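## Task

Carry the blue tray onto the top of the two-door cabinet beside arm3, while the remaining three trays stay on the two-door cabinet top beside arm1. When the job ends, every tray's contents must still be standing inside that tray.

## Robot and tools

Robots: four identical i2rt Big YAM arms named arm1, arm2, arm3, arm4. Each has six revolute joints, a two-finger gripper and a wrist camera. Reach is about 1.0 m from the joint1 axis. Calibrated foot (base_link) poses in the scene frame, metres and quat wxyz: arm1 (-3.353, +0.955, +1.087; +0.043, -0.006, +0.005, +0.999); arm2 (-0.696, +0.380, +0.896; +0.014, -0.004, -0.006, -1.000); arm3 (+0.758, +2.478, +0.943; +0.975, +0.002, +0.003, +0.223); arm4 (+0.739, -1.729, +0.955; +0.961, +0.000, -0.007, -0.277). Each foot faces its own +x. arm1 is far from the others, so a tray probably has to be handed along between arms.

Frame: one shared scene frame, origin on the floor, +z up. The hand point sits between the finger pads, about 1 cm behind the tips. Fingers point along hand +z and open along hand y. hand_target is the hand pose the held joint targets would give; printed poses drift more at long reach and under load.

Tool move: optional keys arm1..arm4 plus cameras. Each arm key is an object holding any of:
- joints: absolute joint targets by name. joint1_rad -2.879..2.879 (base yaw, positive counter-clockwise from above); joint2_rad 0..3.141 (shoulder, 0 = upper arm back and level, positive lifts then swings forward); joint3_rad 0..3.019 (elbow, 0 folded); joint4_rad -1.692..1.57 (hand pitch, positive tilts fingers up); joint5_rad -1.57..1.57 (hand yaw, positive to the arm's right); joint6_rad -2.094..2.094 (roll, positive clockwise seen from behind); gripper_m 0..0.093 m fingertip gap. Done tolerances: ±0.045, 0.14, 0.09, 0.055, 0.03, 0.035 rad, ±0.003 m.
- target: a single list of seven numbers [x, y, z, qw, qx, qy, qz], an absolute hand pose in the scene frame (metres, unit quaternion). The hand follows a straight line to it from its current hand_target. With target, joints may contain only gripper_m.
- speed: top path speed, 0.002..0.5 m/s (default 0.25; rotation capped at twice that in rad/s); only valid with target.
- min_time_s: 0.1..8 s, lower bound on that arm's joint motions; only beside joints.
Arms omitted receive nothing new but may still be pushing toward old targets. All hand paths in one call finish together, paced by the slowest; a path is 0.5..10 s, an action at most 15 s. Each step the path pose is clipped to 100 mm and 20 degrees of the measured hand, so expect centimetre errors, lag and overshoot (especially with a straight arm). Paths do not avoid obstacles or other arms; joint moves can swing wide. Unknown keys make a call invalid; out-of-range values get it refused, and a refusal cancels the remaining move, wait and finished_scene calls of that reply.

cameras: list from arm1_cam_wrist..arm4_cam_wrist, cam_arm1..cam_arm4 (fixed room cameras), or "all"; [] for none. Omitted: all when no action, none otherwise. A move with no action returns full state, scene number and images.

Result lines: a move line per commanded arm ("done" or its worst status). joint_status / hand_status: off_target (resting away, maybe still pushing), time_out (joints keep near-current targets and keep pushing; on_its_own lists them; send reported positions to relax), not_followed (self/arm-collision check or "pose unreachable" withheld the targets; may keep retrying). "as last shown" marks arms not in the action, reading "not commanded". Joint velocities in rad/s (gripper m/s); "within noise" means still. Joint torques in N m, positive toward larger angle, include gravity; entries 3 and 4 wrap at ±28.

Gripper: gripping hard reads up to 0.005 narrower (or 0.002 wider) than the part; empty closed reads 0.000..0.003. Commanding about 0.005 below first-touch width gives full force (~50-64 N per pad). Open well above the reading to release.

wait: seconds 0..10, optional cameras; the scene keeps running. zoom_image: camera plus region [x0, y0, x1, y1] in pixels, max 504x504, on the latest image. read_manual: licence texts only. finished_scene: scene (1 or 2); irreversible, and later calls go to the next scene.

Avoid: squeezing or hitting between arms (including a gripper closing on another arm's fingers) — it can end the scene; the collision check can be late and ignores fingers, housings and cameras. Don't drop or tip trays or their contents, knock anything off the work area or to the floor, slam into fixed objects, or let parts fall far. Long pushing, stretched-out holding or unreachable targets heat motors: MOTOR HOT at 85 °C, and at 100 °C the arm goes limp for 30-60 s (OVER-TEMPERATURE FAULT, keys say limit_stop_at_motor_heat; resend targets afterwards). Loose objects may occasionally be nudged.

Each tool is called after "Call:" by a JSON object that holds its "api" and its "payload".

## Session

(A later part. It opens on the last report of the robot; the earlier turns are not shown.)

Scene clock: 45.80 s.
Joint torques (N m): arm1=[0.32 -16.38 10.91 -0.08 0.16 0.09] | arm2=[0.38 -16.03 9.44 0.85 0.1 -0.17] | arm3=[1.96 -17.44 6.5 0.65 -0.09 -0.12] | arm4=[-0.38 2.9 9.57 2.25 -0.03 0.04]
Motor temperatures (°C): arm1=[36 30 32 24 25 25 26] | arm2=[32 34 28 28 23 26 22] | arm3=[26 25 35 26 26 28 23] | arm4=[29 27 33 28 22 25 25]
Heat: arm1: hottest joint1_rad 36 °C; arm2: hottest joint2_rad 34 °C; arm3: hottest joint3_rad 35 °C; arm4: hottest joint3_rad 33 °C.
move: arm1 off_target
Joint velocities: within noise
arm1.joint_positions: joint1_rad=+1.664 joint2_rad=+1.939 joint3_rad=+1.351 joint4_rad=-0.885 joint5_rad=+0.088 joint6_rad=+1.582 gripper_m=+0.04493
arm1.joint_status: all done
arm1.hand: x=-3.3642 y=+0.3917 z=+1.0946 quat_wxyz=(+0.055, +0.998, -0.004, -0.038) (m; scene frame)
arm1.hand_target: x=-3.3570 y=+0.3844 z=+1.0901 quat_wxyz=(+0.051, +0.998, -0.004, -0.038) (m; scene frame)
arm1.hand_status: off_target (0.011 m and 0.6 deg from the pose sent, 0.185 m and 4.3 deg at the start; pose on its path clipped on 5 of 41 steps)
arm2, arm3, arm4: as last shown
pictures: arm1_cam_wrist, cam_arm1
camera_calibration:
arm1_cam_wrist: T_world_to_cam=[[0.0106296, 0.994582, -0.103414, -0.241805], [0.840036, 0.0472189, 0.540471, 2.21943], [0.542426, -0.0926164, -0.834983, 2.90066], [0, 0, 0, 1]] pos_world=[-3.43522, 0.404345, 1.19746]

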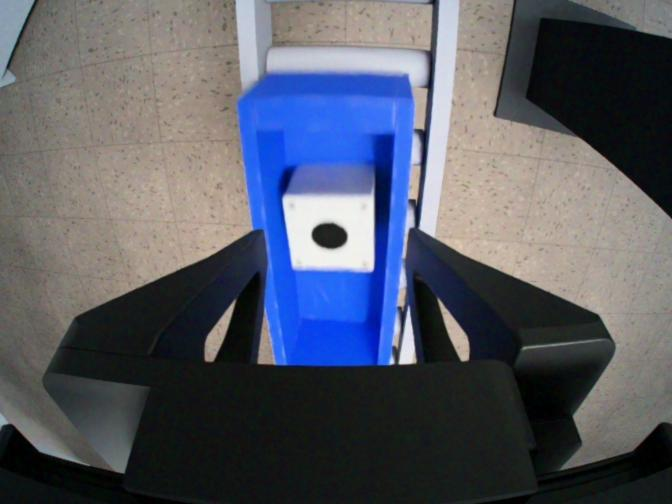

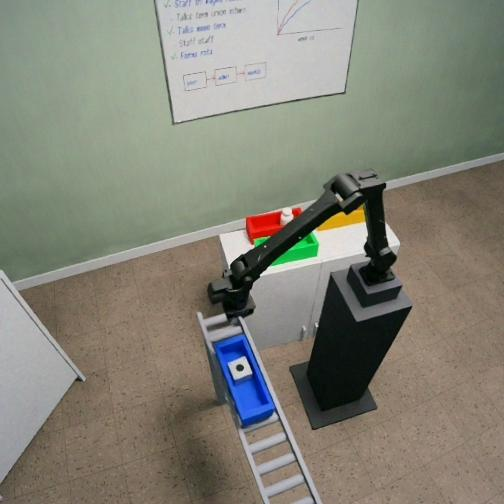

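Call:
{"api": "move", "payload": {"arm1": {"joints": {"joint1_rad": 0.86, "joint2_rad": 0.621, "joint3_rad": 1.5, "joint4_rad": -1.27, "joint5_rad": 0.0, "joint6_rad": 0.3}, "min_time_s": 3}, "arm2": {"target": [-1.163, 0.323, 0.84, 0, 0.9999, 0.0, -0.018], "speed": 0.2}, "cameras": ["cam_arm2", "arm2_cam_wrist"]}}

Scene clock: 50.43 s.
Joint torques (N m): arm1=[-1.67 3.19 10.82 1.17 -0.17 -0.14] | arm2=[1.32 -15.56 7.98 0.94 0.22 0.02] | arm3=[2.08 -17.44 6.48 0.57 -0.1 -0.12] | arm4=[-0.15 2.96 9.54 2.21 -0.03 0.06]
Motor temperatures (°C): arm1=[36 30 33 24 25 25 26] | arm2=[32 34 28 28 23 26 22] | arm3=[26 25 35 26 26 28 23] | arm4=[29 27 33 27 22 25 25]
Heat: arm1: hottest joint1_rad 36 °C; arm2: hottest joint2_rad 34 °C; arm3: hottest joint3_rad 35 °C; arm4: hottest joint3_rad 33 °C.
move: arm1 done; arm2 done
Joint velocities: within noise
arm1.joint_positions: joint1_rad=+0.873 joint2_rad=+0.616 joint3_rad=+1.466 joint4_rad=-1.252 joint5_rad=+0.003 joint6_rad=+0.314 gripper_m=+0.04493
arm1.joint_status: all done
arm1.hand: x=-3.5243 y=+0.7982 z=+1.6815 quat_wxyz=(+0.293, +0.812, +0.190, -0.467) (m; scene frame)
arm1.hand_target: x=-3.5222 y=+0.8040 z=+1.6922 quat_wxyz=(+0.290, +0.809, +0.191, -0.474) (m; scene frame)
arm1.hand_status: not commanded
arm2.joint_positions: joint1_rad=+0.090 joint2_rad=+1.874 joint3_rad=+1.056 joint4_rad=-0.730 joint5_rad=+0.013 joint6_rad=+0.119 gripper_m=+0.09402
arm2.joint_status: not commanded
arm2.hand: x=-1.1605 y=+0.3276 z=+0.8450 quat_wxyz=(-0.001, -1.000, +0.001, +0.016) (m; scene frame)
arm2.hand_target: x=-1.1628 y=+0.3230 z=+0.8401 quat_wxyz=(+0.000, -1.000, +0.000, +0.018) (m; scene frame)
arm2.hand_status: done (0.007 m and 0.2 deg from the pose sent, 0.143 m and 2.5 deg at the start)
arm3, arm4: as last shown
pictures: arm2_cam_wrist, cam_arm2
camera_calibration:
arm2_cam_wrist: T_world_to_cam=[[-0.00556193, 0.999976, 0.00414552, -0.339008], [0.831532, 0.00232226, 0.555472, 0.49869], [0.555449, 0.00653663, -0.831525, 1.46797], [0, 0, 0, 1]] pos_world=[-1.23194, 0.328246, 0.945048]

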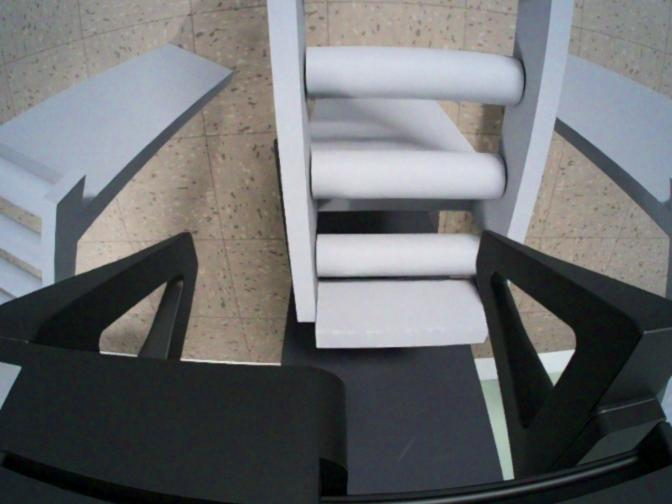

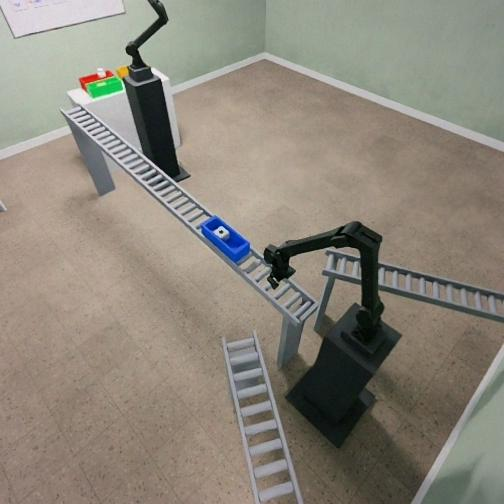

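Call:
{"api": "wait", "payload": {"seconds": 1.8, "cameras": ["arm2_cam_wrist"]}}

Call:
{"api": "zoom_image", "payload": {"camera": "arm2_cam_wrist", "region": [160, 0, 560, 400]}}

Scene clock: 53.37 s.
Joint torques (N m): arm1=[-1.73 3.66 10.91 1.25 -0.17 -0.16] | arm2=[1.26 -15.5 8.01 0.92 0.2 0.03] | arm3=[1.9 -17.61 6.45 0.57 -0.07 -0.12] | arm4=[-0.26 2.9 9.52 2.21 -0.03 0.06]
Motor temperatures (°C): arm1=[36 30 34 24 25 25 26] | arm2=[32 34 28 28 23 26 22] | arm3=[26 25 35 26 26 28 23] | arm4=[29 27 33 27 22 25 25]
Heat: arm1: hottest joint1_rad 36 °C; arm2: hottest joint2_rad 34 °C; arm3: hottest joint3_rad 35 °C; arm4: hottest joint3_rad 33 °C.
Joint velocities: within noise
arm1.joint_positions: joint1_rad=+0.873 joint2_rad=+0.616 joint3_rad=+1.466 joint4_rad=-1.252 joint5_rad=+0.003 joint6_rad=+0.313 gripper_m=+0.04493
arm1.joint_status: all done
arm1.hand: x=-3.5243 y=+0.7982 z=+1.6815 quat_wxyz=(+0.293, +0.812, +0.191, -0.467) (m; scene frame)
arm1.hand_target: x=-3.5222 y=+0.8040 z=+1.6922 quat_wxyz=(+0.290, +0.809, +0.191, -0.474) (m; scene frame)
arm1.hand_status: not commanded
arm2.joint_positions: joint1_rad=+0.090 joint2_rad=+1.874 joint3_rad=+1.056 joint4_rad=-0.730 joint5_rad=+0.013 joint6_rad=+0.119 gripper_m=+0.09402
arm2.joint_status: not commanded
arm2.hand: x=-1.1605 y=+0.3276 z=+0.8450 quat_wxyz=(-0.001, -1.000, +0.001, +0.016) (m; scene frame)
arm2.hand_target: x=-1.1628 y=+0.3230 z=+0.8401 quat_wxyz=(+0.000, -1.000, +0.000, +0.018) (m; scene frame)
arm2.hand_status: done (0.007 m and 0.2 deg from the pose sent, 0.143 m and 2.5 deg at the start)
arm3.joint_positions: joint1_rad=-1.391 joint2_rad=+2.208 joint3_rad=+1.309 joint4_rad=-0.704 joint5_rad=-0.001 joint6_rad=-1.435 gripper_m=+0.09396
arm3.joint_status: not commanded
arm3.hand: x=+1.0691 y=+2.0482 z=+0.7876 quat_wxyz=(+0.009, +0.244, -0.970, -0.017) (m; scene frame)
arm3.hand_target: x=+1.0782 y=+2.0397 z=+0.7966 quat_wxyz=(+0.003, +0.250, -0.968, -0.002) (m; scene frame)
arm3.hand_status: not commanded
arm4.joint_positions: joint1_rad=+0.385 joint2_rad=+0.628 joint3_rad=+1.385 joint4_rad=-1.571 joint5_rad=-0.065 joint6_rad=-0.063 gripper_m=+0.09396
arm4.joint_status: not commanded
arm4.hand: x=+0.9336 y=-1.7515 z=+1.4482 quat_wxyz=(-0.377, -0.040, -0.925, +0.016) (m; scene frame)
arm4.hand_target: x=+0.9321 y=-1.7512 z=+1.4566 quat_wxyz=(-0.387, -0.040, -0.921, +0.018) (m; scene frame)
arm4.hand_status: not commanded
wait: 1.80 s; at rest from the start
pictures: arm2_cam_wrist
camera_calibration:
arm2_cam_wrist: T_world_to_cam=[[-0.00556193, 0.999976, 0.00414552, -0.339008], [0.831532, 0.00232226, 0.555472, 0.49869], [0.555449, 0.00653663, -0.831525, 1.46797], [0, 0, 0, 1]] pos_world=[-1.23194, 0.328246, 0.945048]

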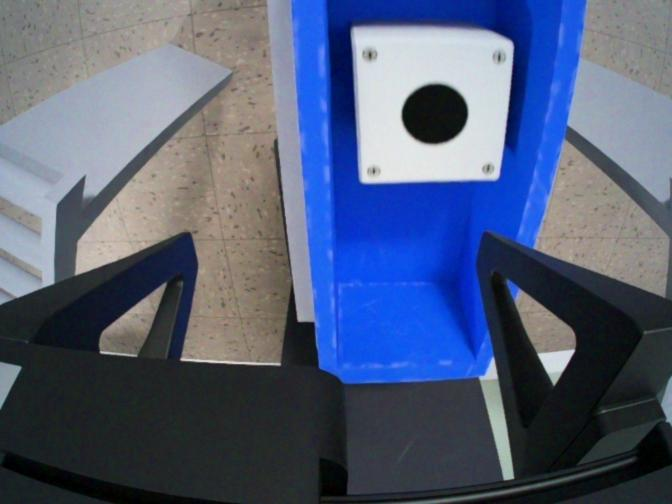

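Scaled by 1.260 from the camera's 672x504 image, which has a finer 960x720 frame.

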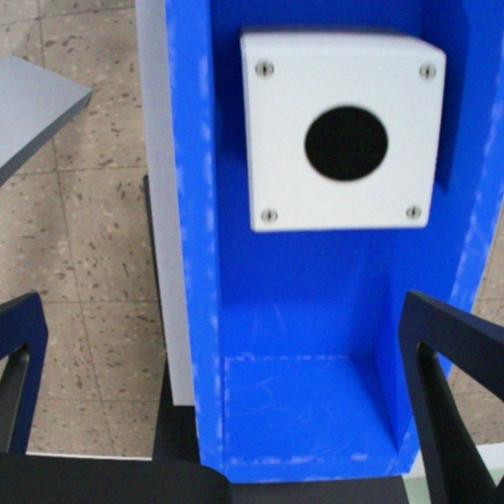

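Call:
{"api": "move", "payload": {"arm2": {"target": [-1.118, 0.318, 0.795, 0, 0.9999, 0.0122, -0.018], "speed": 0.15}, "cameras": ["arm2_cam_wrist"]}}

Call:
{"api": "zoom_image", "payload": {"camera": "arm2_cam_wrist", "region": [160, 0, 560, 400]}}

Scene clock: 57.00 s.
Joint torques (N m): arm1=[-1.85 3.55 10.86 1.16 -0.16 -0.15] | arm2=[1.26 -13.86 6.31 0.9 0.21 0.02] | arm3=[1.96 -17.55 6.48 0.7 -0.08 -0.12] | arm4=[-0.32 2.96 9.55 2.22 -0.04 0.05]
Motor temperatures (°C): arm1=[36 30 34 24 25 25 26] | arm2=[32 33 28 28 23 26 22] | arm3=[26 26 35 26 26 28 23] | arm4=[29 27 33 27 22 25 25]
Heat: arm1: hottest joint1_rad 36 °C; arm2: hottest joint2_rad 33 °C; arm3: hottest joint3_rad 35 °C; arm4: hottest joint3_rad 33 °C.
move: arm2 done
Joint velocities: within noise
arm1, arm3, arm4: as last shown
arm2.joint_positions: joint1_rad=+0.114 joint2_rad=+1.896 joint3_rad=+0.911 joint4_rad=-0.557 joint5_rad=+0.013 joint6_rad=+0.119 gripper_m=+0.09402
arm2.joint_status: not commanded
arm2.hand: x=-1.1189 y=+0.3217 z=+0.8015 quat_wxyz=(-0.001, -1.000, -0.011, +0.020) (m; scene frame)
arm2.hand_target: x=-1.1178 y=+0.3181 z=+0.7951 quat_wxyz=(+0.000, -1.000, -0.012, +0.018) (m; scene frame)
arm2.hand_status: done (0.008 m and 0.3 deg from the pose sent, 0.066 m and 1.5 deg at the start)
pictures: arm2_cam_wrist
camera_calibration:
arm2_cam_wrist: T_world_to_cam=[[-0.0294723, 0.999559, 0.00364961, -0.358997], [0.834754, 0.0226042, 0.55016, 0.489623], [0.549834, 0.019261, -0.835052, 1.40111], [0, 0, 0, 1]] pos_world=[-1.18967, 0.320784, 0.901937]

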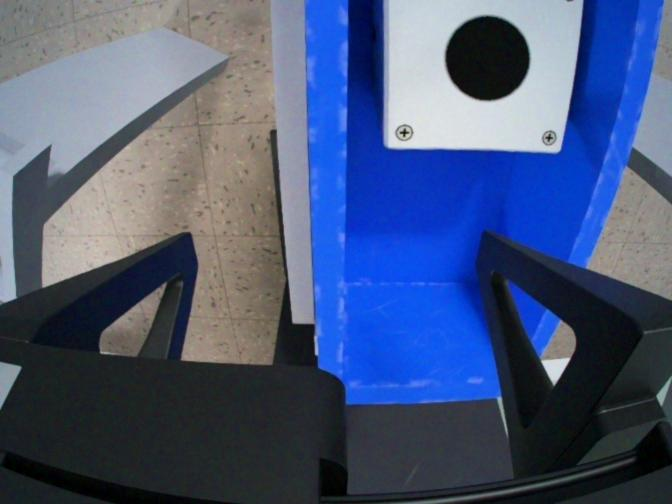

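Scaled by 1.260 from the camera's 672x504 image, which has a finer 960x720 frame.

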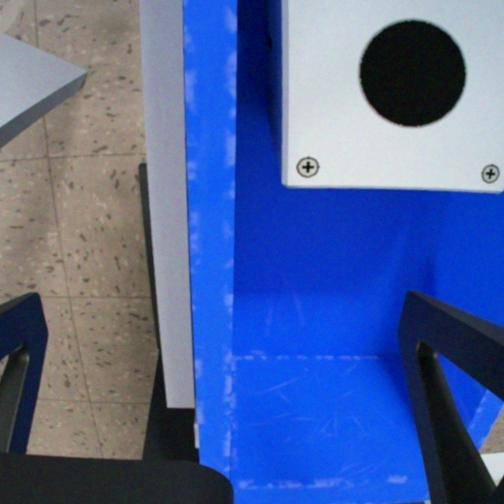

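Call:
{"api": "move", "payload": {"arm2": {"target": [-1.1165, 0.3154, 0.7395, 0, 0.9999, 0.0122, -0.018], "speed": 0.12}, "cameras": ["arm2_cam_wrist"]}}

Call:
{"api": "zoom_image", "payload": {"camera": "arm2_cam_wrist", "region": [160, 0, 560, 400]}}

Scene clock: 59.23 s.
Joint torques (N m): arm1=[-2.08 3.55 10.93 1.18 -0.19 -0.16] | arm2=[1.2 -14.8 5.2 0.92 0.2 0.03] | arm3=[2.08 -17.79 6.38 0.55 -0.1 -0.14] | arm4=[-0.32 2.9 9.51 2.28 -0.03 0.06]
Motor temperatures (°C): arm1=[36 29 34 24 25 25 26] | arm2=[32 34 28 28 23 26 22] | arm3=[26 26 35 26 26 28 23] | arm4=[29 27 33 27 22 25 25]
Heat: arm1: hottest joint1_rad 36 °C; arm2: hottest joint2_rad 34 °C; arm3: hottest joint3_rad 35 °C; arm4: hottest joint3_rad 33 °C.
move: arm2 done
Joint velocities: within noise
arm1, arm3, arm4: as last shown
arm2.joint_positions: joint1_rad=+0.119 joint2_rad=+2.037 joint3_rad=+0.911 joint4_rad=-0.419 joint5_rad=+0.013 joint6_rad=+0.124 gripper_m=+0.09402
arm2.joint_status: not commanded
arm2.hand: x=-1.1174 y=+0.3195 z=+0.7455 quat_wxyz=(-0.001, -1.000, -0.011, +0.019) (m; scene frame)
arm2.hand_target: x=-1.1163 y=+0.3155 z=+0.7396 quat_wxyz=(+0.000, -1.000, -0.012, +0.018) (m; scene frame)
arm2.hand_status: done (0.007 m and 0.2 deg from the pose sent, 0.062 m and 0.3 deg at the start)
pictures: arm2_cam_wrist
camera_calibration:
arm2_cam_wrist: T_world_to_cam=[[-0.0291451, 0.999567, 0.00416657, -0.356503], [0.833573, 0.0220043, 0.55197, 0.516676], [0.551639, 0.0195604, -0.833853, 1.35449], [0, 0, 0, 1]] pos_world=[-1.18827, 0.318485, 0.845741]

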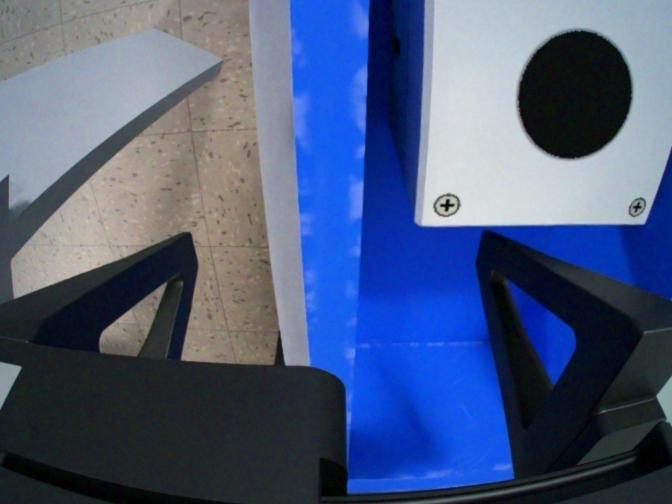

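Scaled by 1.260 from the camera's 672x504 image, which has a finer 960x720 frame.

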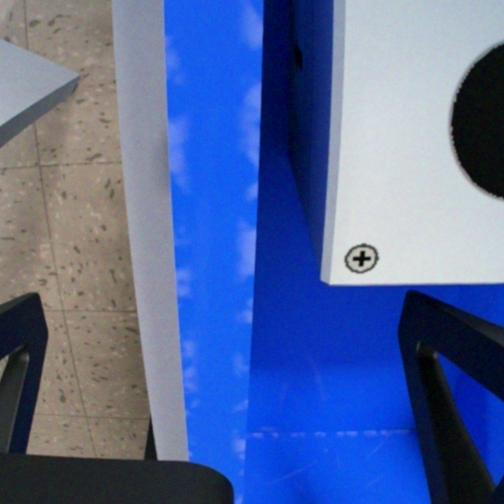

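Call:
{"api": "move", "payload": {"arm2": {"target": [-1.1115, 0.3145, 0.7425, 0, 0.9999, 0.0122, -0.018], "speed": 0.1}, "cameras": []}}

Call:
{"api": "move", "payload": {"arm2": {"joints": {"gripper_m": 0.0}}, "cameras": ["arm2_cam_wrist"]}}

Scene clock: 62.10 s.
Joint torques (N m): arm1=[-1.61 3.43 10.89 1.16 -0.15 -0.12] | arm2=[1.32 -15.85 4.62 0.94 0.2 0.02] | arm3=[1.85 -17.55 6.41 0.61 -0.09 -0.14] | arm4=[-0.38 2.96 9.55 2.24 -0.03 0.06]
Motor temperatures (°C): arm1=[36 29 34 24 25 25 26] | arm2=[32 34 28 28 23 26 22] | arm3=[26 26 35 26 26 28 23] | arm4=[29 27 33 27 22 25 25]
Heat: arm1: hottest joint1_rad 36 °C; arm2: hottest joint2_rad 34 °C; arm3: hottest joint3_rad 35 °C; arm4: hottest joint3_rad 33 °C.
move: arm2 done
Joint velocities: within noise
arm1, arm3, arm4: as last shown
arm2.joint_positions: joint1_rad=+0.123 joint2_rad=+2.037 joint3_rad=+0.901 joint4_rad=-0.417 joint5_rad=+0.013 joint6_rad=+0.128 gripper_m=+0.09402
arm2.joint_status: not commanded
arm2.hand: x=-1.1114 y=+0.3186 z=+0.7437 quat_wxyz=(+0.000, -1.000, -0.011, +0.014) (m; scene frame)
arm2.hand_target: x=-1.1114 y=+0.3146 z=+0.7425 quat_wxyz=(+0.000, -1.000, -0.012, +0.018) (m; scene frame)
arm2.hand_status: done (0.004 m and 0.5 deg from the pose sent, 0.008 m and 0.2 deg at the start)
pictures: none
No camera images: "cameras" was empty.

Scene clock: 62.90 s.
Joint torques (N m): arm1=[-1.96 3.9 10.96 1.11 -0.15 -0.15] | arm2=[1.2 -15.79 4.68 0.91 0.03 0] | arm3=[1.9 -17.79 6.39 0.65 -0.08 -0.12] | arm4=[-0.38 2.9 9.57 2.24 -0.04 0.06]
Motor temperatures (°C): arm1=[36 29 35 24 25 25 26] | arm2=[32 34 27 28 23 26 22] | arm3=[26 26 35 26 26 28 23] | arm4=[29 27 33 27 22 25 25]
Heat: arm1: hottest joint1_rad 36 °C; arm2: hottest joint2_rad 34 °C; arm3: hottest joint3_rad 35 °C; arm4: hottest joint3_rad 33 °C.
move: arm2 off_target
Joint velocities: within noise
arm1, arm3, arm4: as last shown
arm2.joint_positions: joint1_rad=+0.125 joint2_rad=+2.037 joint3_rad=+0.901 joint4_rad=-0.417 joint5_rad=+0.017 joint6_rad=+0.130 gripper_m=+0.01081
arm2.joint_status: gripper_m off_target (ended at +0.01083, target +0.00000)
arm2.hand: x=-1.1116 y=+0.3184 z=+0.7439 quat_wxyz=(+0.002, -1.000, -0.011, +0.015) (m; scene frame)
arm2.hand_target: x=-1.1115 y=+0.3145 z=+0.7425 quat_wxyz=(+0.000, -1.000, -0.012, +0.018) (m; scene frame)
arm2.hand_status: not commanded
pictures: arm2_cam_wrist
camera_calibration:
arm2_cam_wrist: T_world_to_cam=[[-0.02866, 0.999551, 0.00875132, -0.35815], [0.829532, 0.0188984, 0.55814, 0.504759], [0.557724, 0.0232558, -0.829701, 1.35259], [0, 0, 0, 1]] pos_world=[-1.18335, 0.316994, 0.843657]

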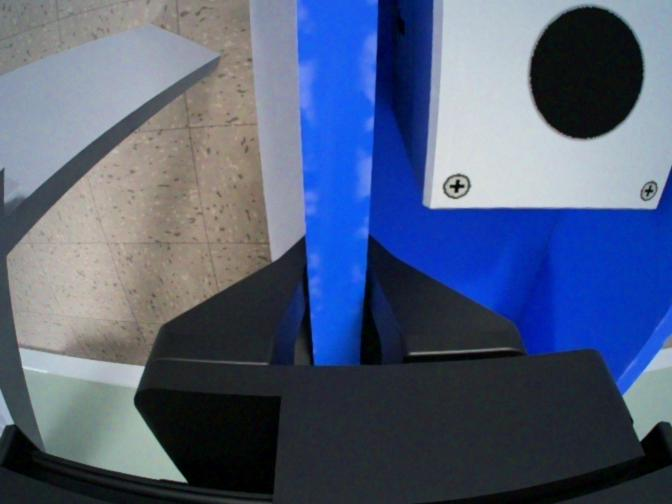

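Call:
{"api": "move", "payload": {"arm2": {"target": [-1.1135, 0.3145, 0.80, 0, 0.9999, 0.0122, -0.018], "speed": 0.12}, "cameras": ["arm2_cam_wrist", "cam_arm2"]}}

Call:
{"api": "zoom_image", "payload": {"camera": "cam_arm2", "region": [210, 200, 360, 350]}}

Scene clock: 64.50 s.
Joint torques (N m): arm1=[-1.73 3.43 10.95 1.16 -0.17 -0.12] | arm2=[1.26 -17.73 6.89 0.24 0.4 -0.01] | arm3=[1.96 -17.73 6.5 0.57 -0.11 -0.13] | arm4=[-0.44 2.96 9.54 2.22 -0.04 0.05]
Motor temperatures (°C): arm1=[36 29 35 24 25 25 25] | arm2=[32 34 27 28 23 26 23] | arm3=[26 26 35 26 26 28 23] | arm4=[29 27 33 27 22 25 25]
Heat: arm1: hottest joint1_rad 36 °C; arm2: hottest joint2_rad 34 °C; arm3: hottest joint3_rad 35 °C; arm4: hottest joint3_rad 33 °C.
move: arm2 off_target
Joint velocities: within noise
arm1, arm3, arm4: as last shown
arm2.joint_positions: joint1_rad=+0.125 joint2_rad=+1.922 joint3_rad=+0.887 joint4_rad=-0.547 joint5_rad=+0.009 joint6_rad=+0.131 gripper_m=+0.01081
arm2.joint_status: not commanded
arm2.hand: x=-1.1011 y=+0.3190 z=+0.7860 quat_wxyz=(-0.001, -1.000, -0.011, +0.000) (m; scene frame)
arm2.hand_target: x=-1.1133 y=+0.3145 z=+0.7999 quat_wxyz=(+0.000, -1.000, -0.012, +0.018) (m; scene frame)
arm2.hand_status: off_target (0.019 m and 2.1 deg from the pose sent, 0.056 m and 0.4 deg at the start)
pictures: arm2_cam_wrist, cam_arm2
camera_calibration:
arm2_cam_wrist: T_world_to_cam=[[-0.0285397, 0.999584, 0.00408029, -0.355018], [0.812007, 0.0208031, 0.583277, 0.432825], [0.58295, 0.0199598, -0.812263, 1.39686], [0, 0, 0, 1]] pos_world=[-1.17589, 0.317986, 0.883606]

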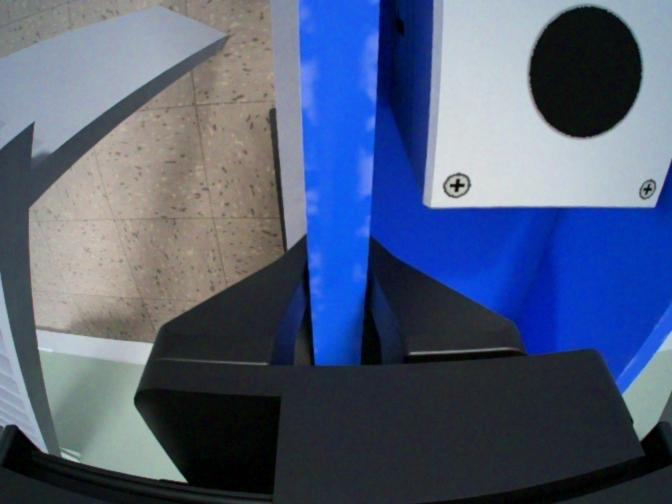

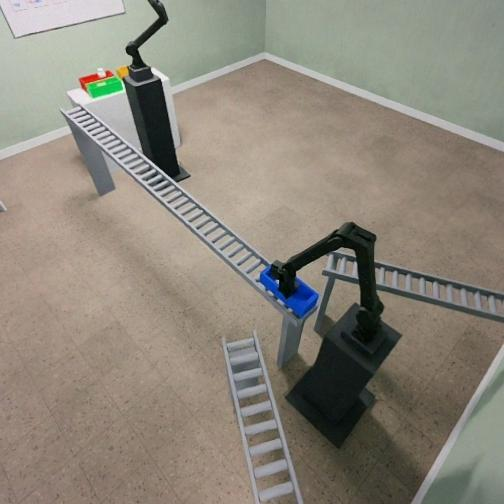

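Scaled by 3.360 from the camera's 504x504 image, which has a finer 720x720 frame.

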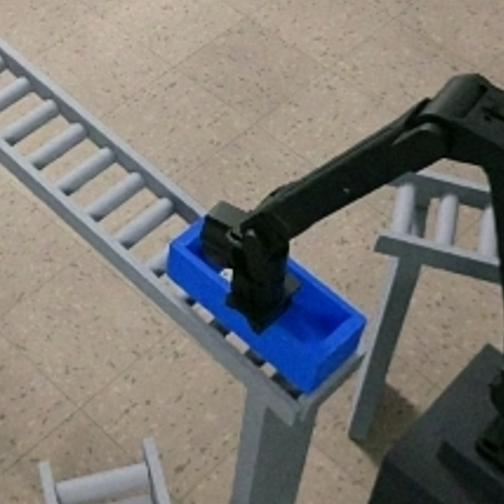

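Call:
{"api": "move", "payload": {"arm2": {"joints": {"joint1_rad": -1.0655, "joint2_rad": 1.768, "joint3_rad": 1.217, "joint4_rad": -0.9198, "joint5_rad": 0.0, "joint6_rad": -1.5525}, "min_time_s": 3}, "cameras": ["arm2_cam_wrist", "cam_arm2"]}}

Call:
{"api": "zoom_image", "payload": {"camera": "cam_arm2", "region": [270, 190, 450, 370]}}

Call:
{"api": "zoom_image", "payload": {"camera": "arm2_cam_wrist", "region": [200, 0, 400, 260]}}

Scene clock: 69.63 s.
Joint torques (N m): arm1=[-1.73 3.31 10.86 1.24 -0.17 -0.15] | arm2=[0.62 -20.19 13.85 0.13 -0.39 -0.14] | arm3=[2.2 -17.55 6.57 0.57 -0.11 -0.13] | arm4=[-0.32 3.02 9.52 2.25 -0.03 0.05]
Motor temperatures (°C): arm1=[36 29 35 24 25 25 25] | arm2=[32 34 28 28 23 26 23] | arm3=[26 26 35 26 26 28 23] | arm4=[29 27 33 27 22 25 25]
Heat: arm1: hottest joint1_rad 36 °C; arm2: hottest joint2_rad 34 °C; arm3: hottest joint3_rad 35 °C; arm4: hottest joint3_rad 33 °C.
move: arm2 done
Joint velocities: within noise
arm1, arm3, arm4: as last shown
arm2.joint_positions: joint1_rad=-1.067 joint2_rad=+1.807 joint3_rad=+1.153 joint4_rad=-0.915 joint5_rad=+0.009 joint6_rad=-1.543 gripper_m=+0.01081
arm2.joint_status: all done
arm2.hand: x=-0.9378 y=+0.7953 z=+0.8955 quat_wxyz=(-0.002, -0.969, -0.249, +0.002) (m; scene frame)
arm2.hand_target: x=-0.9561 y=+0.8225 z=+0.9345 quat_wxyz=(+0.044, -0.966, -0.254, +0.019) (m; scene frame)
arm2.hand_status: not commanded
pictures: arm2_cam_wrist, cam_arm2
camera_calibration:
arm2_cam_wrist: T_world_to_cam=[[-0.488416, 0.872608, 0.00214746, -1.15547], [0.712149, 0.397179, 0.578872, -0.162607], [0.504276, 0.28426, -0.815416, 1.09991], [0, 0, 0, 1]] pos_world=[-1.00321, 0.760193, 0.993495]

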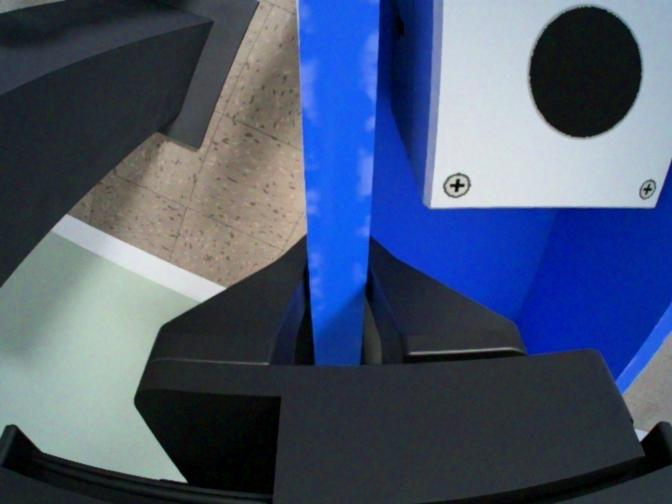

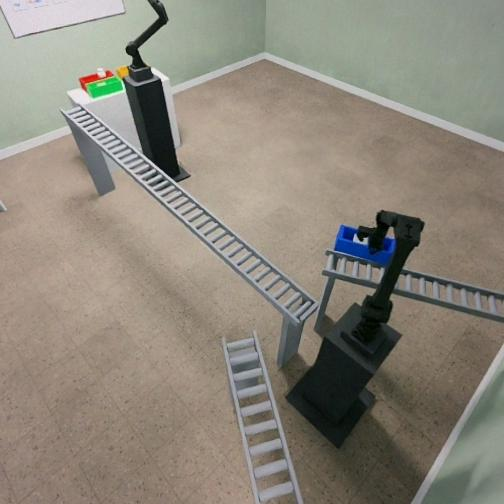

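Scaled by 2.800 from the camera's 504x504 image, which has a finer 720x720 frame.

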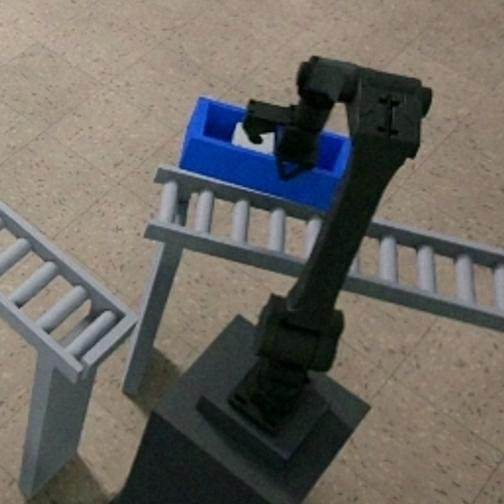

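Scaled by 1.938 from the camera's 672x504 image, which has a finer 960x720 frame.

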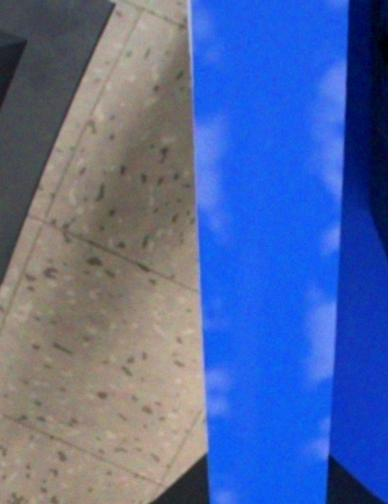

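Call:
{"api": "move", "payload": {"cameras": ["arm2_cam_wrist", "cam_arm2"]}}

Scene clock: 72.00 s.
Joint torques (N m): arm1=[-1.49 3.55 10.91 1.25 -0.19 -0.18] | arm2=[0.79 -20.19 13.83 0.14 -0.38 -0.17] | arm3=[2.02 -18.14 6.49 0.59 -0.08 -0.14] | arm4=[-0.26 3.08 9.54 2.24 -0.03 0.06]
Motor temperatures (°C): arm1=[36 29 35 24 25 25 25] | arm2=[32 34 28 28 23 26 23] | arm3=[26 26 35 26 26 28 23] | arm4=[29 27 33 27 22 25 25]
Heat: arm1: hottest joint1_rad 36 °C; arm2: hottest joint2_rad 34 °C; arm3: hottest joint3_rad 35 °C; arm4: hottest joint3_rad 33 °C.
Joint velocities: within noise
arm1.joint_positions: joint1_rad=+0.873 joint2_rad=+0.616 joint3_rad=+1.466 joint4_rad=-1.252 joint5_rad=+0.003 joint6_rad=+0.313 gripper_m=+0.04493
arm1.joint_status: not commanded
arm1.hand: x=-3.5243 y=+0.7982 z=+1.6815 quat_wxyz=(+0.293, +0.812, +0.191, -0.467) (m; scene frame)
arm1.hand_target: x=-3.5222 y=+0.8040 z=+1.6922 quat_wxyz=(+0.290, +0.809, +0.191, -0.474) (m; scene frame)
arm1.hand_status: not commanded
arm2.joint_positions: joint1_rad=-1.067 joint2_rad=+1.807 joint3_rad=+1.153 joint4_rad=-0.915 joint5_rad=+0.009 joint6_rad=-1.543 gripper_m=+0.01081
arm2.joint_status: all done
arm2.hand: x=-0.9378 y=+0.7953 z=+0.8955 quat_wxyz=(-0.002, -0.968, -0.249, +0.002) (m; scene frame)
arm2.hand_target: x=-0.9561 y=+0.8225 z=+0.9345 quat_wxyz=(+0.044, -0.966, -0.254, +0.019) (m; scene frame)
arm2.hand_status: not commanded
arm3.joint_positions: joint1_rad=-1.391 joint2_rad=+2.208 joint3_rad=+1.309 joint4_rad=-0.704 joint5_rad=-0.001 joint6_rad=-1.435 gripper_m=+0.09396
arm3.joint_status: not commanded
arm3.hand: x=+1.0691 y=+2.0482 z=+0.7876 quat_wxyz=(+0.009, +0.244, -0.970, -0.017) (m; scene frame)
arm3.hand_target: x=+1.0782 y=+2.0397 z=+0.7966 quat_wxyz=(+0.003, +0.250, -0.968, -0.002) (m; scene frame)
arm3.hand_status: not commanded
arm4.joint_positions: joint1_rad=+0.385 joint2_rad=+0.628 joint3_rad=+1.385 joint4_rad=-1.571 joint5_rad=-0.065 joint6_rad=-0.063 gripper_m=+0.09396
arm4.joint_status: not commanded
arm4.hand: x=+0.9336 y=-1.7515 z=+1.4482 quat_wxyz=(-0.377, -0.040, -0.925, +0.016) (m; scene frame)
arm4.hand_target: x=+0.9321 y=-1.7512 z=+1.4566 quat_wxyz=(-0.387, -0.040, -0.921, +0.018) (m; scene frame)
arm4.hand_status: not commanded
pictures: arm2_cam_wrist, cam_arm2
camera_calibration:
arm2_cam_wrist: T_world_to_cam=[[-0.488785, 0.872402, 0.00212219, -1.15561], [0.71197, 0.397491, 0.578878, -0.1631], [0.504171, 0.284458, -0.815411, 1.0996], [0, 0, 0, 1]] pos_world=[-1.00311, 0.760193, 0.993495]

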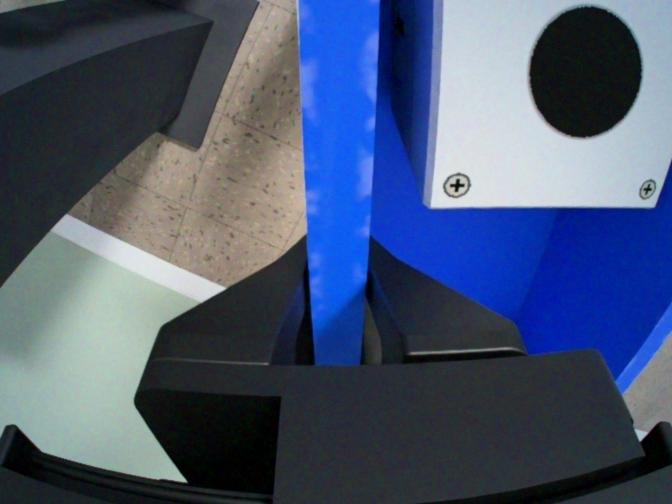

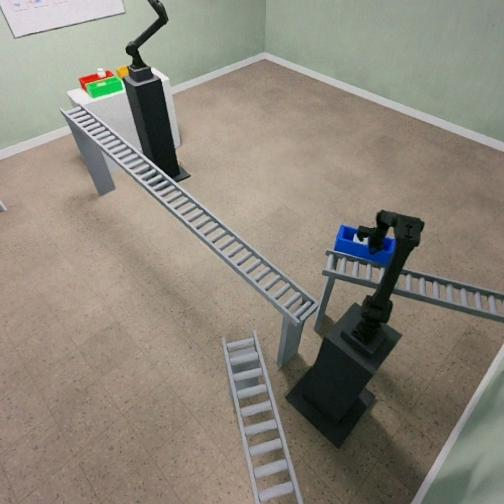

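Call:
{"api": "zoom_image", "payload": {"camera": "cam_arm2", "region": [290, 200, 430, 340]}}

Call:
{"api": "zoom_image", "payload": {"camera": "arm2_cam_wrist", "region": [120, 0, 520, 300]}}

Scaled by 3.600 from the camera's 504x504 image, which has a finer 720x720 frame.

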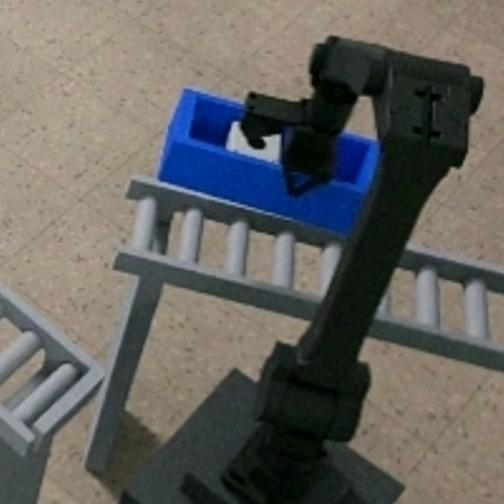

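Scaled by 1.260 from the camera's 672x504 image, which has a finer 960x720 frame.

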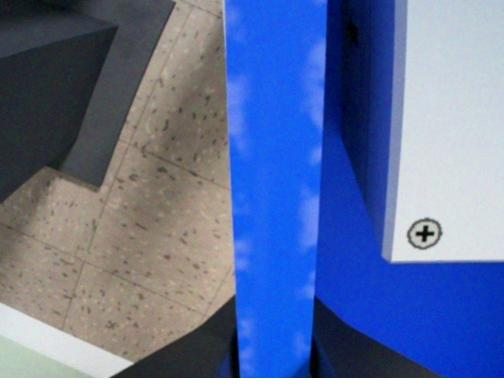

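Call:
{"api": "zoom_image", "payload": {"camera": "cam_arm2", "region": [312, 220, 412, 290]}}

Call:
{"api": "zoom_image", "payload": {"camera": "cam_arm2", "region": [404, 230, 504, 330]}}

Scaled by 5.040 from the camera's 504x504 image, which has a finer 720x720 frame.

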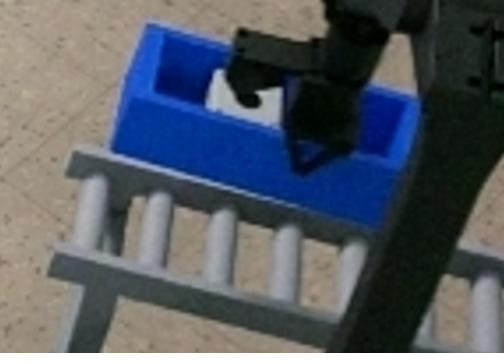

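Scaled by 5.040 from the camera's 504x504 image, which has a finer 720x720 frame.

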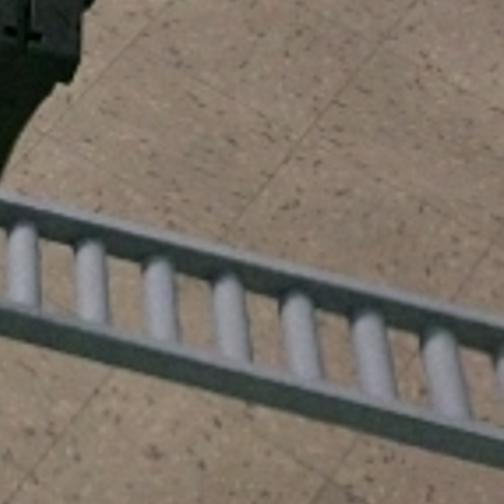

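Call:
{"api": "move", "payload": {"arm2": {"target": [-0.9555, 0.8235, 0.8045, 0.0406, -0.9655, -0.2605, 0.0316], "speed": 0.2}, "cameras": ["arm2_cam_wrist", "cam_arm2"]}}

Call:
{"api": "zoom_image", "payload": {"camera": "cam_arm2", "region": [312, 220, 412, 290]}}

Call:
{"api": "zoom_image", "payload": {"camera": "arm2_cam_wrist", "region": [120, 0, 520, 300]}}

Scene clock: 84.50 s.
Joint torques (N m): arm1=[-1.49 3.72 10.8 1.16 -0.14 -0.14] | arm2=[-0.03 -20.89 8.62 1.03 -0.48 -0.17] | arm3=[2.02 -17.44 6.45 0.64 -0.08 -0.14] | arm4=[-0.32 2.84 9.54 2.24 -0.03 0.06]
Motor temperatures (°C): arm1=[36 29 36 24 25 25 25] | arm2=[32 35 29 28 23 26 24] | arm3=[26 27 35 26 26 28 23] | arm4=[29 27 34 27 22 25 25]
Heat: arm1: hottest joint1_rad 36 °C; arm2: hottest joint2_rad 35 °C; arm3: hottest joint3_rad 35 °C; arm4: hottest joint3_rad 34 °C.
move: arm2 off_target
Joint velocities: within noise
arm1, arm3, arm4: as last shown
arm2.joint_positions: joint1_rad=-1.070 joint2_rad=+2.026 joint3_rad=+1.109 joint4_rad=-0.632 joint5_rad=-0.016 joint6_rad=-1.570 gripper_m=+0.01081
arm2.joint_status: not commanded
arm2.hand: x=-0.9450 y=+0.7987 z=+0.7828 quat_wxyz=(+0.005, -0.965, -0.261, +0.016) (m; scene frame)
arm2.hand_target: x=-0.9549 y=+0.8227 z=+0.8051 quat_wxyz=(+0.040, -0.964, -0.260, +0.031) (m; scene frame)
arm2.hand_status: off_target (0.035 m and 4.5 deg from the pose sent, 0.097 m and 6.1 deg at the start)
pictures: arm2_cam_wrist, cam_arm2
camera_calibration:
arm2_cam_wrist: T_world_to_cam=[[-0.50906, 0.860435, 0.0225696, -1.18735], [0.720305, 0.411507, 0.558411, -0.0813211], [0.471189, 0.300522, -0.829257, 0.977209], [0, 0, 0, 1]] pos_world=[-1.00631, 0.761432, 0.882566]

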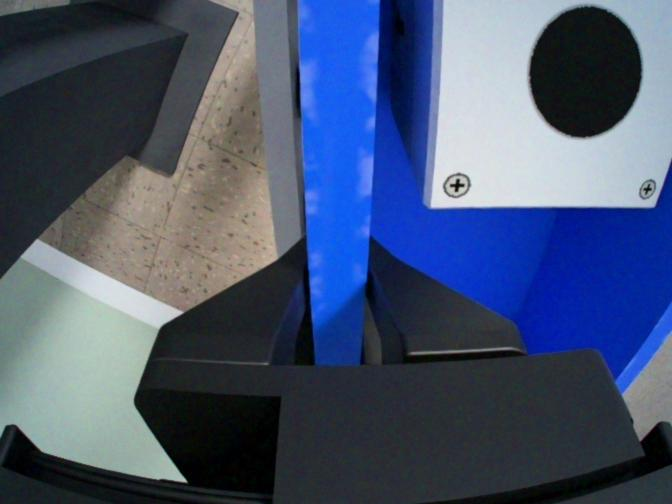

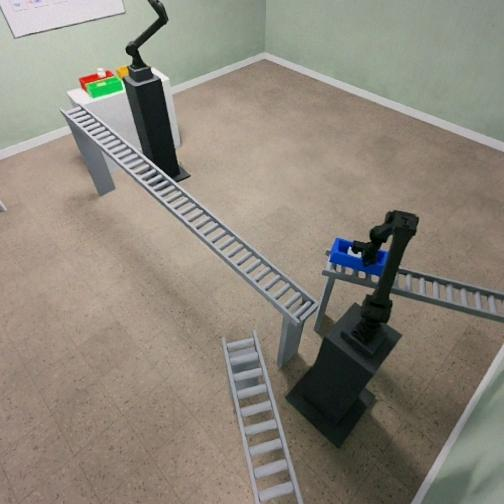

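Scaled by 5.040 from the camera's 504x504 image, which has a finer 720x720 frame.

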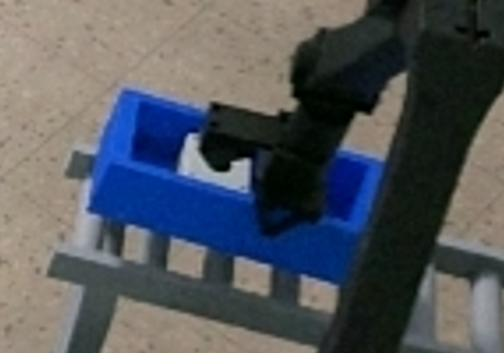

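Scaled by 1.260 from the camera's 672x504 image, which has a finer 960x720 frame.

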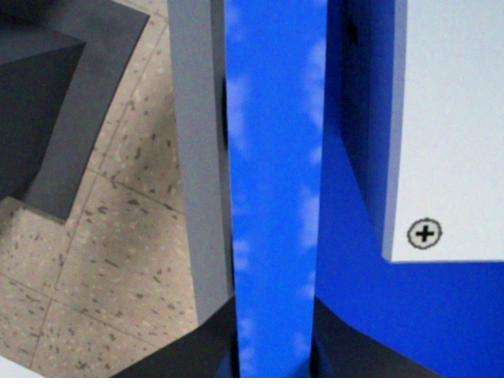

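Call:
{"api": "move", "payload": {"arm2": {"target": [-0.9535, 0.8203, 0.750, 0.0294, -0.9666, -0.2563, 0.0299], "speed": 0.12}, "cameras": ["arm2_cam_wrist", "cam_arm2"]}}

Call:
{"api": "zoom_image", "payload": {"camera": "arm2_cam_wrist", "region": [120, 0, 520, 300]}}

Call:
{"api": "zoom_image", "payload": {"camera": "cam_arm2", "region": [312, 220, 412, 290]}}

Scene clock: 88.53 s.
Joint torques (N m): arm1=[-1.61 3.78 10.95 1.17 -0.17 -0.16] | arm2=[-0.03 -20.66 8.16 1.02 -0.45 -0.1] | arm3=[1.79 -17.73 6.48 0.58 -0.11 -0.13] | arm4=[-0.32 2.96 9.58 2.25 -0.04 0.06]
Motor temperatures (°C): arm1=[36 29 36 24 25 25 25] | arm2=[32 35 29 28 23 26 24] | arm3=[26 27 35 26 26 28 23] | arm4=[29 27 34 27 22 25 25]
Heat: arm1: hottest joint1_rad 36 °C; arm2: hottest joint2_rad 35 °C; arm3: hottest joint3_rad 35 °C; arm4: hottest joint3_rad 34 °C.
move: arm2 off_target
Joint velocities: within noise
arm1, arm3, arm4: as last shown
arm2.joint_positions: joint1_rad=-1.073 joint2_rad=+2.136 joint3_rad=+1.109 joint4_rad=-0.541 joint5_rad=-0.020 joint6_rad=-1.571 gripper_m=+0.01081
arm2.joint_status: not commanded
arm2.hand: x=-0.9413 y=+0.7927 z=+0.7323 quat_wxyz=(-0.005, -0.966, -0.260, +0.016) (m; scene frame)
arm2.hand_target: x=-0.9528 y=+0.8195 z=+0.7508 quat_wxyz=(+0.029, -0.966, -0.256, +0.030) (m; scene frame)
arm2.hand_status: off_target (0.035 m and 4.3 deg from the pose sent, 0.040 m and 3.3 deg at the start)
pictures: arm2_cam_wrist, cam_arm2
camera_calibration:
arm2_cam_wrist: T_world_to_cam=[[-0.507442, 0.861679, 0.00348323, -1.16478], [0.717428, 0.420248, 0.555597, -0.0608674], [0.477283, 0.284433, -0.831444, 0.955414], [0, 0, 0, 1]] pos_world=[-1.00339, 0.75749, 0.832248]

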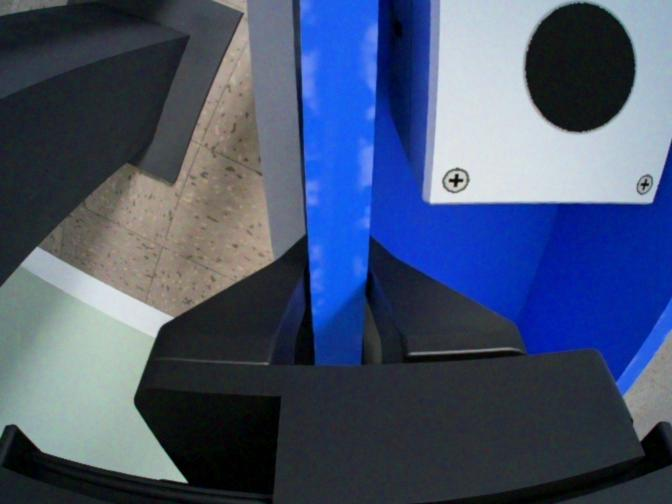

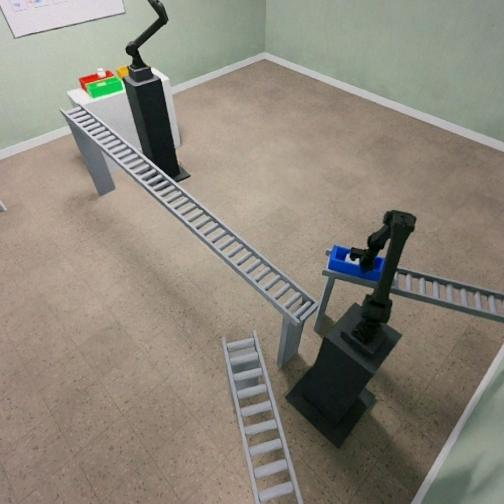

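Scaled by 1.260 from the camera's 672x504 image, which has a finer 960x720 frame.

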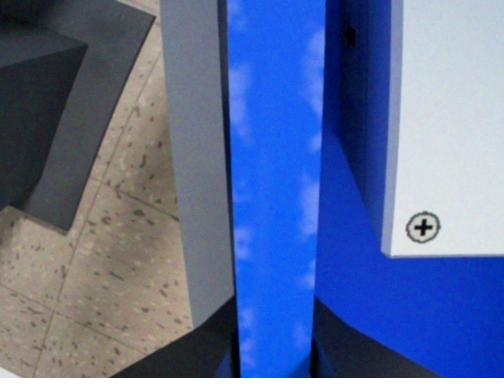

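Scaled by 5.040 from the camera's 504x504 image, which has a finer 720x720 frame.

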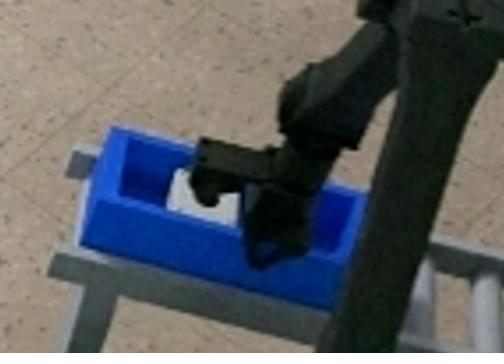

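Call:
{"api": "move", "payload": {"arm2": {"target": [-0.9550, 0.8235, 0.737, 0.0294, -0.9666, -0.2563, 0.0299], "speed": 0.06}, "cameras": ["arm2_cam_wrist", "cam_arm2"]}}

Call:
{"api": "zoom_image", "payload": {"camera": "arm2_cam_wrist", "region": [120, 0, 520, 300]}}

Call:
{"api": "zoom_image", "payload": {"camera": "cam_arm2", "region": [312, 220, 412, 290]}}

Scene clock: 92.17 s.
Joint torques (N m): arm1=[-1.67 3.72 10.95 1.29 -0.18 -0.14] | arm2=[-0.03 -18.61 9.13 0.96 -0.46 -0.11] | arm3=[2.37 -17.79 6.58 0.58 -0.1 -0.12] | arm4=[-0.26 2.9 9.54 2.24 -0.03 0.06]
Motor temperatures (°C): arm1=[36 29 36 24 25 25 25] | arm2=[32 35 29 28 23 26 24] | arm3=[26 27 35 26 26 28 23] | arm4=[29 27 34 27 22 25 25]
Heat: arm1: hottest joint1_rad 36 °C; arm2: hottest joint2_rad 35 °C; arm3: hottest joint3_rad 35 °C; arm4: hottest joint3_rad 34 °C.
move: arm2 off_target
Joint velocities: within noise
arm1, arm3, arm4: as last shown
arm2.joint_positions: joint1_rad=-1.074 joint2_rad=+2.145 joint3_rad=+1.113 joint4_rad=-0.520 joint5_rad=-0.020 joint6_rad=-1.571 gripper_m=+0.01081
arm2.joint_status: not commanded
arm2.hand: x=-0.9432 y=+0.7968 z=+0.7289 quat_wxyz=(+0.002, -0.966, -0.259, +0.018) (m; scene frame)
arm2.hand_target: x=-0.9544 y=+0.8229 z=+0.7381 quat_wxyz=(+0.030, -0.966, -0.256, +0.030) (m; scene frame)
arm2.hand_status: off_target (0.030 m and 3.4 deg from the pose sent, 0.034 m and 4.3 deg at the start)
pictures: arm2_cam_wrist, cam_arm2
camera_calibration:
arm2_cam_wrist: T_world_to_cam=[[-0.506547, 0.862007, 0.0188044, -1.17987], [0.72208, 0.4122, 0.5556, -0.0485662], [0.47118, 0.295016, -0.831237, 0.938106], [0, 0, 0, 1]] pos_world=[-1.00461, 0.760318, 0.828958]

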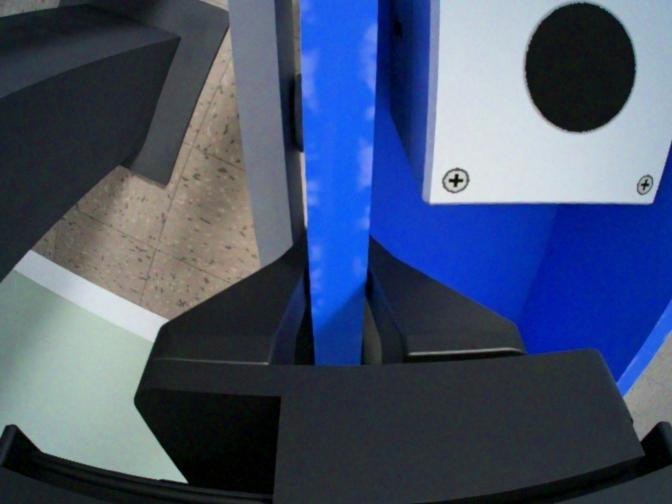

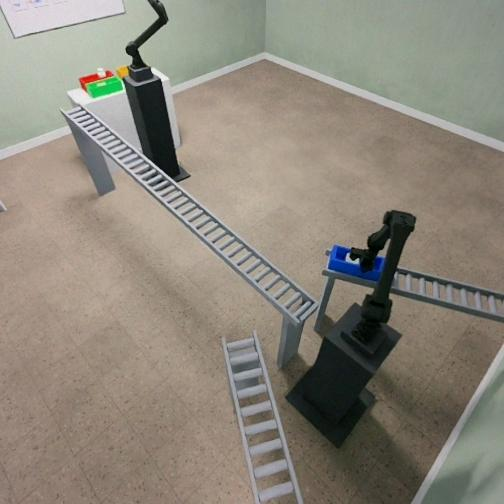

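Scaled by 1.260 from the camera's 672x504 image, which has a finer 960x720 frame.

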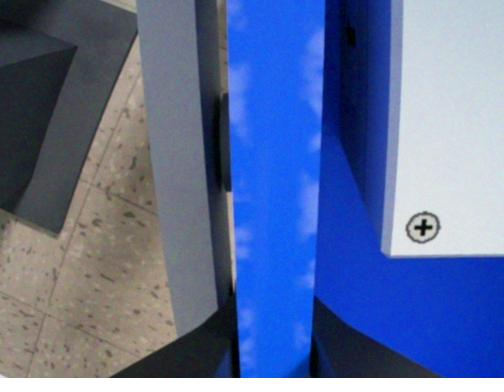

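Scaled by 5.040 from the camera's 504x504 image, which has a finer 720x720 frame.

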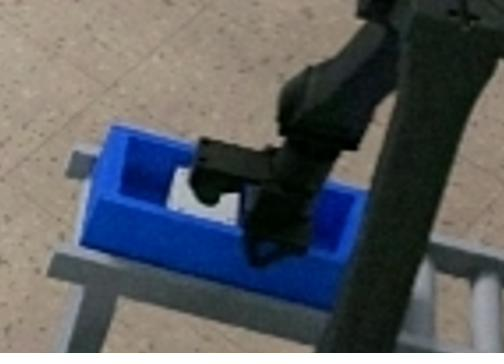

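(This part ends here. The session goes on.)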